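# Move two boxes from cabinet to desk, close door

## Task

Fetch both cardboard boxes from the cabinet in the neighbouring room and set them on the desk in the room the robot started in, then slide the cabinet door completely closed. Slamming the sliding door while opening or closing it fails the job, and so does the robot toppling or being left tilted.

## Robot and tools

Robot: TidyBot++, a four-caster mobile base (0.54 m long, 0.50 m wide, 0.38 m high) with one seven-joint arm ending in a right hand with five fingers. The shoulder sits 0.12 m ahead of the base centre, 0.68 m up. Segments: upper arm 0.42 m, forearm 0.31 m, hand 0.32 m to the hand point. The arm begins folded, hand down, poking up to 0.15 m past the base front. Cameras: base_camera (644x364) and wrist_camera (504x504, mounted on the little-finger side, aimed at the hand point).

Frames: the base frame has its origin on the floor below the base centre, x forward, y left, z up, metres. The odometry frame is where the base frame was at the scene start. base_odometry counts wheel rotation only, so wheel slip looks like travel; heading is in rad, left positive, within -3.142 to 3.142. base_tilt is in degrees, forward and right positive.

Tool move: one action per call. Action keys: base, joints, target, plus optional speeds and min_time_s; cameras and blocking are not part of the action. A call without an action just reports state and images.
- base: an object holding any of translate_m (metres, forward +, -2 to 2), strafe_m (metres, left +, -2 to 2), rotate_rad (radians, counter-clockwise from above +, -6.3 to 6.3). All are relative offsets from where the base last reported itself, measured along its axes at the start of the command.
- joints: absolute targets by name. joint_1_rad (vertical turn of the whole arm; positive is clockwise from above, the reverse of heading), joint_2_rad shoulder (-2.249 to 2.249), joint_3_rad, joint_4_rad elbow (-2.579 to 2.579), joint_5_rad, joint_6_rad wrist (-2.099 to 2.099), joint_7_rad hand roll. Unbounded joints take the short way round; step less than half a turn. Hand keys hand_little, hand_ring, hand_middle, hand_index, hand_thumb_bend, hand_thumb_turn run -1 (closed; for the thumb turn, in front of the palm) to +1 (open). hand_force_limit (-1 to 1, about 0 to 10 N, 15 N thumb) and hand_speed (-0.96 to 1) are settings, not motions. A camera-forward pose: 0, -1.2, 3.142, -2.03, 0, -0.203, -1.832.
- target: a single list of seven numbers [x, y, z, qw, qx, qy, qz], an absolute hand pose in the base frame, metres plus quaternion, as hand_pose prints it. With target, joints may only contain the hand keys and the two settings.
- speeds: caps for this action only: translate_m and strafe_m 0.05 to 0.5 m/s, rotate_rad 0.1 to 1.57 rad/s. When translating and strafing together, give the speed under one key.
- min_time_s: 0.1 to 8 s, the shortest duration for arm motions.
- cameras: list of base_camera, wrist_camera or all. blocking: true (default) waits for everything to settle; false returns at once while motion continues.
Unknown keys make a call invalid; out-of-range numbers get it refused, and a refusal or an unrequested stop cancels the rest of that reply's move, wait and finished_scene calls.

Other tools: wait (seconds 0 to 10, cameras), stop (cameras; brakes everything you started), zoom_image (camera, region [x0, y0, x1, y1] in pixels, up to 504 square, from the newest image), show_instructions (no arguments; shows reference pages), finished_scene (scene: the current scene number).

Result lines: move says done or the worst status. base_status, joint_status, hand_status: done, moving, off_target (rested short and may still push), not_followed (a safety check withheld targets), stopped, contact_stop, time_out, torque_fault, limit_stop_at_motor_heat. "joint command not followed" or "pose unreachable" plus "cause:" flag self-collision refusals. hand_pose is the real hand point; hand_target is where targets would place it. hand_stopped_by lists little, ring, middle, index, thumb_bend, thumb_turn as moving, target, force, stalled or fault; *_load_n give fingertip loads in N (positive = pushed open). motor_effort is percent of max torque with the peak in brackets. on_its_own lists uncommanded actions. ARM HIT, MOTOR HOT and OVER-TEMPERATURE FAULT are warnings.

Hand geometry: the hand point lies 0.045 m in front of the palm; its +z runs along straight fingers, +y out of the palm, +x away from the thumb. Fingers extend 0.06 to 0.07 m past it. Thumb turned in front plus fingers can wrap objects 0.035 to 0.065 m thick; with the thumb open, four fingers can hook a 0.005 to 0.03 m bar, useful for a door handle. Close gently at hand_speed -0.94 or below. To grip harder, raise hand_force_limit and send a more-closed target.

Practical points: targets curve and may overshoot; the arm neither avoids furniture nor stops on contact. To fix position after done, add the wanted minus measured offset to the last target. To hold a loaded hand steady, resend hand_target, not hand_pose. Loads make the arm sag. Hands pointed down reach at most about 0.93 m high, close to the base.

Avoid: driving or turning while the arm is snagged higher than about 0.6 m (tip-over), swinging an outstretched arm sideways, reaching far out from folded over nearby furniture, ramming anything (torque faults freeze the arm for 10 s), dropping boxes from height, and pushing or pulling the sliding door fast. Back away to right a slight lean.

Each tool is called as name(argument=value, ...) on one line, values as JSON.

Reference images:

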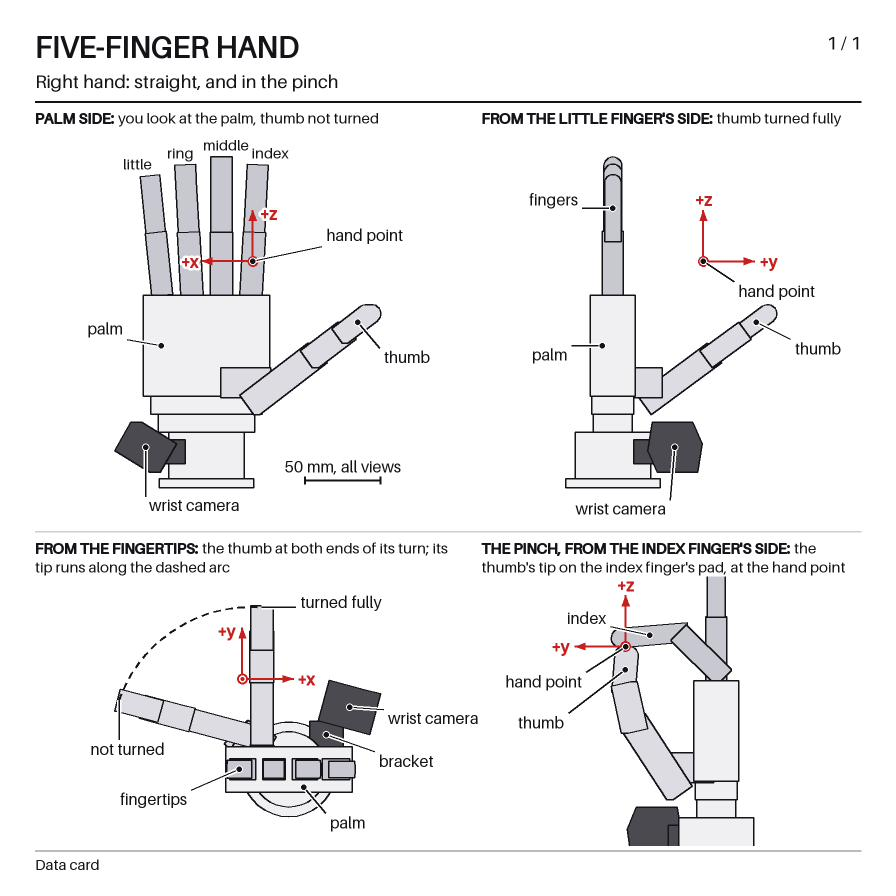

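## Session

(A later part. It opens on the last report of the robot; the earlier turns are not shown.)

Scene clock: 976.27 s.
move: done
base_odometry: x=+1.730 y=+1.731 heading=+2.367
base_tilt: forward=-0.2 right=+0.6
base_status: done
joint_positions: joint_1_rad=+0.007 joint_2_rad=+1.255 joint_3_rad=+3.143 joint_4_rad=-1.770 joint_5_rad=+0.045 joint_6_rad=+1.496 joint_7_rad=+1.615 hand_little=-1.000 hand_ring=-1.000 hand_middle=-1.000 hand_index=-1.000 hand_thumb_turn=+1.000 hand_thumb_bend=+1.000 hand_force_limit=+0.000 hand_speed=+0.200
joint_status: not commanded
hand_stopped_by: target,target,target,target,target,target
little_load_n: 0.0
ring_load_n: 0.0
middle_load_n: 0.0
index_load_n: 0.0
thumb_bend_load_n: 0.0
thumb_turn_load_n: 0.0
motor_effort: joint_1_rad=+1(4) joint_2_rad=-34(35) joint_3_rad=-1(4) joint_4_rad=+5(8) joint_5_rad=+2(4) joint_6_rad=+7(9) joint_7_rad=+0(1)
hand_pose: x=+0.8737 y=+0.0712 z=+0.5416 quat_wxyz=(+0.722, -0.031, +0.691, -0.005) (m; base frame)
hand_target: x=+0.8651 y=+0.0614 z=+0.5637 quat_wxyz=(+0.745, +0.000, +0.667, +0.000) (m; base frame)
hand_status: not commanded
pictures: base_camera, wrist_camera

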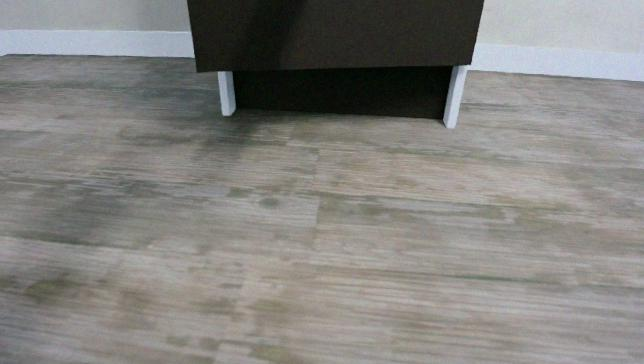

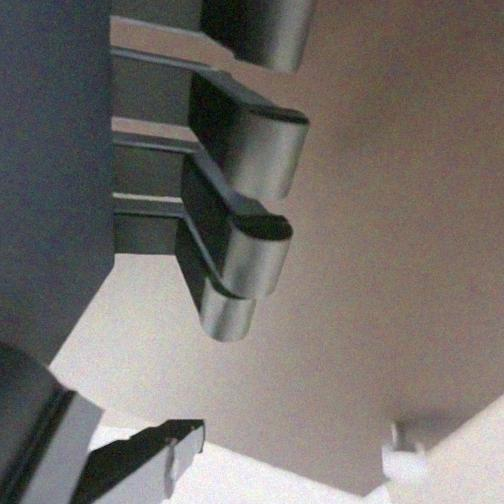

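move(base={"translate_m":0.07,"strafe_m":0.045}, speeds={"translate_m":0.06}, cameras=["base_camera"])

Scene clock: 983.57 s.
move: done
base_odometry: x=+1.649 y=+1.748 heading=+2.368
base_tilt: forward=-0.2 right=+0.6
base_status: done
joint_positions: joint_1_rad=+0.007 joint_2_rad=+1.255 joint_3_rad=+3.143 joint_4_rad=-1.770 joint_5_rad=+0.045 joint_6_rad=+1.496 joint_7_rad=+1.615 hand_little=-1.000 hand_ring=-1.000 hand_middle=-1.000 hand_index=-1.000 hand_thumb_turn=+1.000 hand_thumb_bend=+1.000 hand_force_limit=+0.000 hand_speed=+0.200
joint_status: not commanded
hand_stopped_by: target,target,target,target,target,target
little_load_n: 0.0
ring_load_n: 0.0
middle_load_n: 0.0
index_load_n: 0.0
thumb_bend_load_n: 0.0
thumb_turn_load_n: 0.0
motor_effort: joint_1_rad=+1(2) joint_2_rad=-34(35) joint_3_rad=-1(2) joint_4_rad=+5(6) joint_5_rad=+1(2) joint_6_rad=+7(8) joint_7_rad=+0(1)
hand_pose: x=+0.8737 y=+0.0712 z=+0.5416 quat_wxyz=(+0.722, -0.031, +0.691, -0.005) (m; base frame)
hand_target: x=+0.8651 y=+0.0614 z=+0.5637 quat_wxyz=(+0.745, +0.000, +0.667, +0.000) (m; base frame)
hand_status: not commanded
pictures: base_camera

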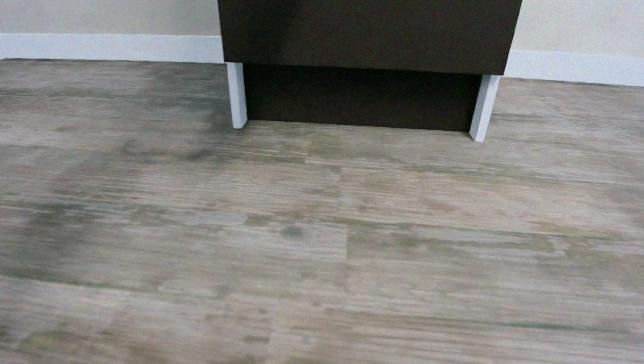

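move(base={"translate_m":0.03}, speeds={"translate_m":0.05}, cameras=["base_camera"])

move(base={"translate_m":0.02}, speeds={"translate_m":0.05}, cameras=["base_camera"])

Scene clock: 987.03 s.
move: done
base_odometry: x=+1.627 y=+1.769 heading=+2.368
base_tilt: forward=-0.2 right=+0.7
base_status: done
joint_positions: joint_1_rad=+0.007 joint_2_rad=+1.255 joint_3_rad=+3.143 joint_4_rad=-1.770 joint_5_rad=+0.045 joint_6_rad=+1.496 joint_7_rad=+1.615 hand_little=-1.000 hand_ring=-1.000 hand_middle=-1.000 hand_index=-1.000 hand_thumb_turn=+1.000 hand_thumb_bend=+1.000 hand_force_limit=+0.000 hand_speed=+0.200
joint_status: not commanded
hand_stopped_by: target,target,target,target,target,target
little_load_n: 0.0
ring_load_n: 0.0
middle_load_n: 0.0
index_load_n: 0.0
thumb_bend_load_n: 0.0
thumb_turn_load_n: -0.5
motor_effort: joint_1_rad=+1(2) joint_2_rad=-34(35) joint_3_rad=-1(2) joint_4_rad=+5(6) joint_5_rad=+1(2) joint_6_rad=+7(9) joint_7_rad=+0(2)
hand_pose: x=+0.8737 y=+0.0712 z=+0.5415 quat_wxyz=(+0.722, -0.031, +0.691, -0.005) (m; base frame)
hand_target: x=+0.8651 y=+0.0614 z=+0.5637 quat_wxyz=(+0.745, +0.000, +0.667, +0.000) (m; base frame)
hand_status: not commanded
pictures: base_camera

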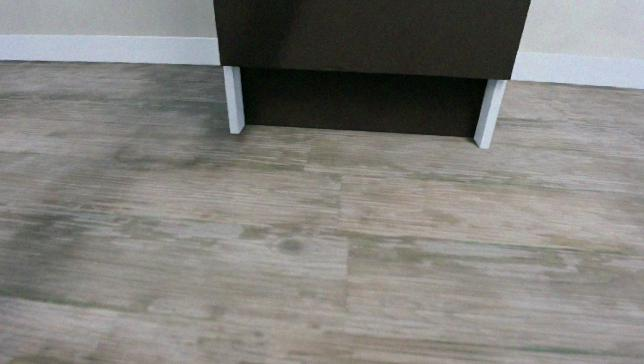

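Scene clock: 987.90 s.
move: done
base_odometry: x=+1.613 y=+1.783 heading=+2.368
base_tilt: forward=-0.2 right=+0.7
base_status: done
joint_positions: joint_1_rad=+0.007 joint_2_rad=+1.255 joint_3_rad=+3.143 joint_4_rad=-1.770 joint_5_rad=+0.045 joint_6_rad=+1.496 joint_7_rad=+1.615 hand_little=-1.000 hand_ring=-1.000 hand_middle=-1.000 hand_index=-1.000 hand_thumb_turn=+1.000 hand_thumb_bend=+1.000 hand_force_limit=+0.000 hand_speed=+0.200
joint_status: not commanded
hand_stopped_by: target,target,target,target,target,target
little_load_n: 0.0
ring_load_n: 0.0
middle_load_n: 0.0
index_load_n: 0.0
thumb_bend_load_n: -0.5
thumb_turn_load_n: 0.0
motor_effort: joint_1_rad=+1(2) joint_2_rad=-34(35) joint_3_rad=-1(2) joint_4_rad=+5(6) joint_5_rad=+2(2) joint_6_rad=+7(8) joint_7_rad=-1(1)
hand_pose: x=+0.8737 y=+0.0712 z=+0.5415 quat_wxyz=(+0.722, -0.031, +0.691, -0.005) (m; base frame)
hand_target: x=+0.8651 y=+0.0614 z=+0.5637 quat_wxyz=(+0.745, +0.000, +0.667, +0.000) (m; base frame)
hand_status: not commanded
pictures: base_camera

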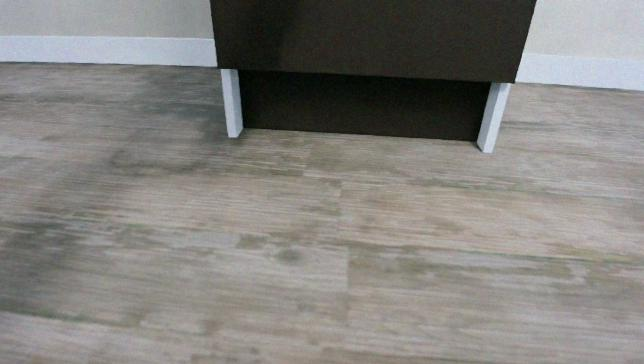

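move(base={"translate_m":0.02}, speeds={"translate_m":0.05})

move(base={"translate_m":0.02}, speeds={"translate_m":0.05}, cameras=["all"])

Scene clock: 990.60 s.
move: done
base_odometry: x=+1.598 y=+1.797 heading=+2.369
base_tilt: forward=-0.2 right=+0.7
base_status: done
joint_positions: joint_1_rad=+0.007 joint_2_rad=+1.255 joint_3_rad=+3.143 joint_4_rad=-1.770 joint_5_rad=+0.045 joint_6_rad=+1.496 joint_7_rad=+1.615 hand_little=-1.000 hand_ring=-1.000 hand_middle=-1.000 hand_index=-1.000 hand_thumb_turn=+1.000 hand_thumb_bend=+1.000 hand_force_limit=+0.000 hand_speed=+0.200
joint_status: not commanded
hand_stopped_by: target,target,target,target,target,target
little_load_n: 0.0
ring_load_n: 0.0
middle_load_n: 0.0
index_load_n: 0.0
thumb_bend_load_n: 0.0
thumb_turn_load_n: -0.5
motor_effort: joint_1_rad=+1(2) joint_2_rad=-34(35) joint_3_rad=-1(2) joint_4_rad=+5(6) joint_5_rad=+1(2) joint_6_rad=+8(8) joint_7_rad=+0(1)
hand_pose: x=+0.8736 y=+0.0712 z=+0.5414 quat_wxyz=(+0.722, -0.031, +0.691, -0.005) (m; base frame)
hand_target: x=+0.8651 y=+0.0614 z=+0.5637 quat_wxyz=(+0.745, +0.000, +0.667, +0.000) (m; base frame)
hand_status: not commanded
pictures: none

Scene clock: 991.47 s.
move: done
base_odometry: x=+1.584 y=+1.811 heading=+2.369
base_tilt: forward=-0.2 right=+0.6
base_status: done
joint_positions: joint_1_rad=+0.007 joint_2_rad=+1.255 joint_3_rad=+3.143 joint_4_rad=-1.790 joint_5_rad=+0.045 joint_6_rad=+1.510 joint_7_rad=+1.615 hand_little=-1.000 hand_ring=-1.000 hand_middle=-1.000 hand_index=-1.000 hand_thumb_turn=+1.000 hand_thumb_bend=+1.000 hand_force_limit=+0.000 hand_speed=+0.200
joint_status: not commanded
hand_stopped_by: target,target,target,target,target,target
little_load_n: 0.0
ring_load_n: 0.0
middle_load_n: 0.0
index_load_n: 0.0
thumb_bend_load_n: 0.0
thumb_turn_load_n: 0.0
motor_effort: joint_1_rad=+1(3) joint_2_rad=-33(36) joint_3_rad=+0(2) joint_4_rad=+5(13) joint_5_rad=+1(2) joint_6_rad=+8(8) joint_7_rad=+0(1)
hand_pose: x=+0.8675 y=+0.0712 z=+0.5387 quat_wxyz=(+0.720, -0.030, +0.694, -0.005) (m; base frame)
hand_target: x=+0.8651 y=+0.0614 z=+0.5637 quat_wxyz=(+0.745, +0.000, +0.667, +0.000) (m; base frame)
hand_status: not commanded
pictures: base_camera, wrist_camera

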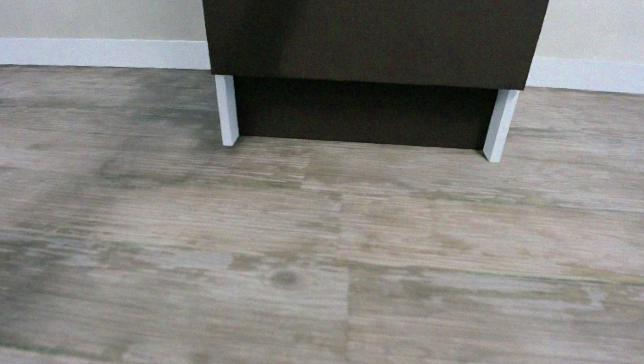

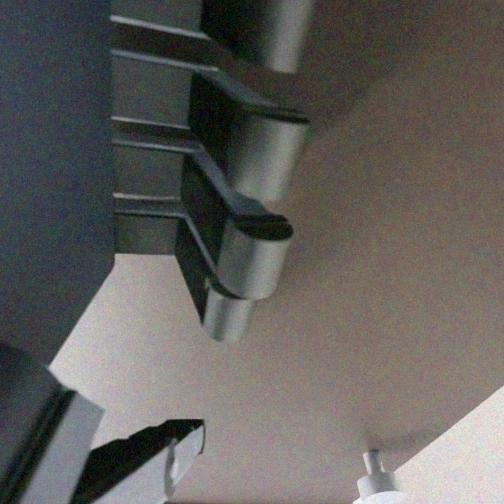

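move(base={"translate_m":0.015}, speeds={"translate_m":0.05})

move(base={"translate_m":-0.35}, speeds={"translate_m":0.25}, cameras=["all"])

Scene clock: 995.03 s.
move: done
base_odometry: x=+1.573 y=+1.821 heading=+2.369
base_tilt: forward=-0.2 right=+0.7
base_status: done
joint_positions: joint_1_rad=+0.007 joint_2_rad=+1.256 joint_3_rad=+3.143 joint_4_rad=-1.831 joint_5_rad=+0.045 joint_6_rad=+1.544 joint_7_rad=+1.614 hand_little=-1.001 hand_ring=-1.000 hand_middle=-1.000 hand_index=-1.000 hand_thumb_turn=+1.000 hand_thumb_bend=+1.000 hand_force_limit=+0.000 hand_speed=+0.200
joint_status: not commanded
hand_stopped_by: target,target,target,target,target,target
little_load_n: -6.0
ring_load_n: -0.5
middle_load_n: 0.0
index_load_n: 0.0
thumb_bend_load_n: 0.0
thumb_turn_load_n: 0.0
motor_effort: joint_1_rad=+1(2) joint_2_rad=-33(35) joint_3_rad=-1(2) joint_4_rad=+10(19) joint_5_rad=+0(2) joint_6_rad=+4(8) joint_7_rad=+0(1)
hand_pose: x=+0.8549 y=+0.0712 z=+0.5348 quat_wxyz=(+0.717, -0.029, +0.697, -0.004) (m; base frame)
hand_target: x=+0.8651 y=+0.0614 z=+0.5637 quat_wxyz=(+0.745, +0.000, +0.667, +0.000) (m; base frame)
hand_status: not commanded
pictures: none

Scene clock: 997.23 s.
move: done
base_odometry: x=+1.824 y=+1.576 heading=+2.369
base_tilt: forward=-0.3 right=+0.7
base_status: done
joint_positions: joint_1_rad=+0.007 joint_2_rad=+1.257 joint_3_rad=+3.143 joint_4_rad=-1.799 joint_5_rad=+0.045 joint_6_rad=+1.544 joint_7_rad=+1.614 hand_little=-1.000 hand_ring=-1.000 hand_middle=-1.000 hand_index=-1.000 hand_thumb_turn=+1.000 hand_thumb_bend=+1.000 hand_force_limit=+0.000 hand_speed=+0.200
joint_status: not commanded
hand_stopped_by: target,target,target,target,target,target
little_load_n: 0.0
ring_load_n: 0.0
middle_load_n: -0.5
index_load_n: 0.0
thumb_bend_load_n: 0.0
thumb_turn_load_n: 0.0
motor_effort: joint_1_rad=+1(4) joint_2_rad=-33(35) joint_3_rad=-1(2) joint_4_rad=+5(9) joint_5_rad=+2(2) joint_6_rad=+8(8) joint_7_rad=+0(1)
hand_pose: x=+0.8634 y=+0.0712 z=+0.5451 quat_wxyz=(+0.727, -0.029, +0.686, -0.004) (m; base frame)
hand_target: x=+0.8651 y=+0.0614 z=+0.5637 quat_wxyz=(+0.745, +0.000, +0.667, +0.000) (m; base frame)
hand_status: not commanded
pictures: base_camera, wrist_camera

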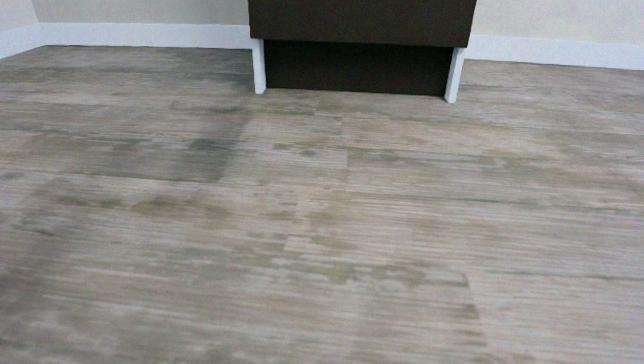

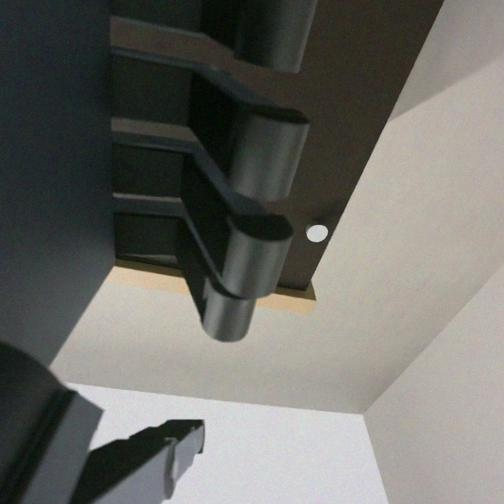

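zoom_image(camera="wrist_camera", region=[250, 100, 450, 330])

zoom_image(camera="base_camera", region=[220, 0, 500, 110])

Scaled by 2.191 from the camera's 504x504 image, which has a finer 720x720 frame.

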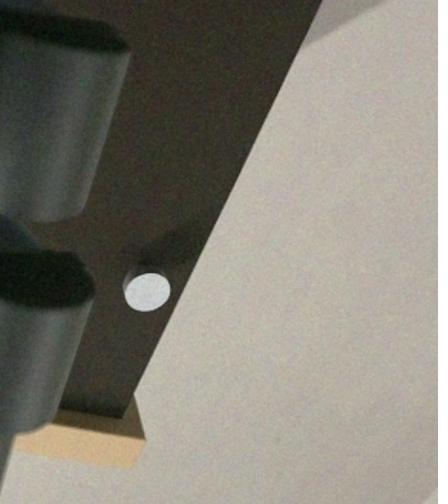

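Scaled by 1.800.

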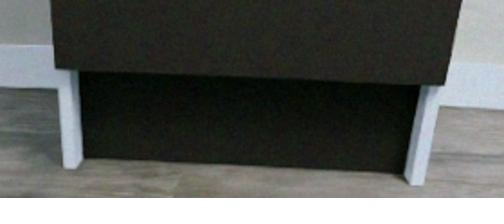

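finished_scene(scene=2)

The scene is finished: the task was done.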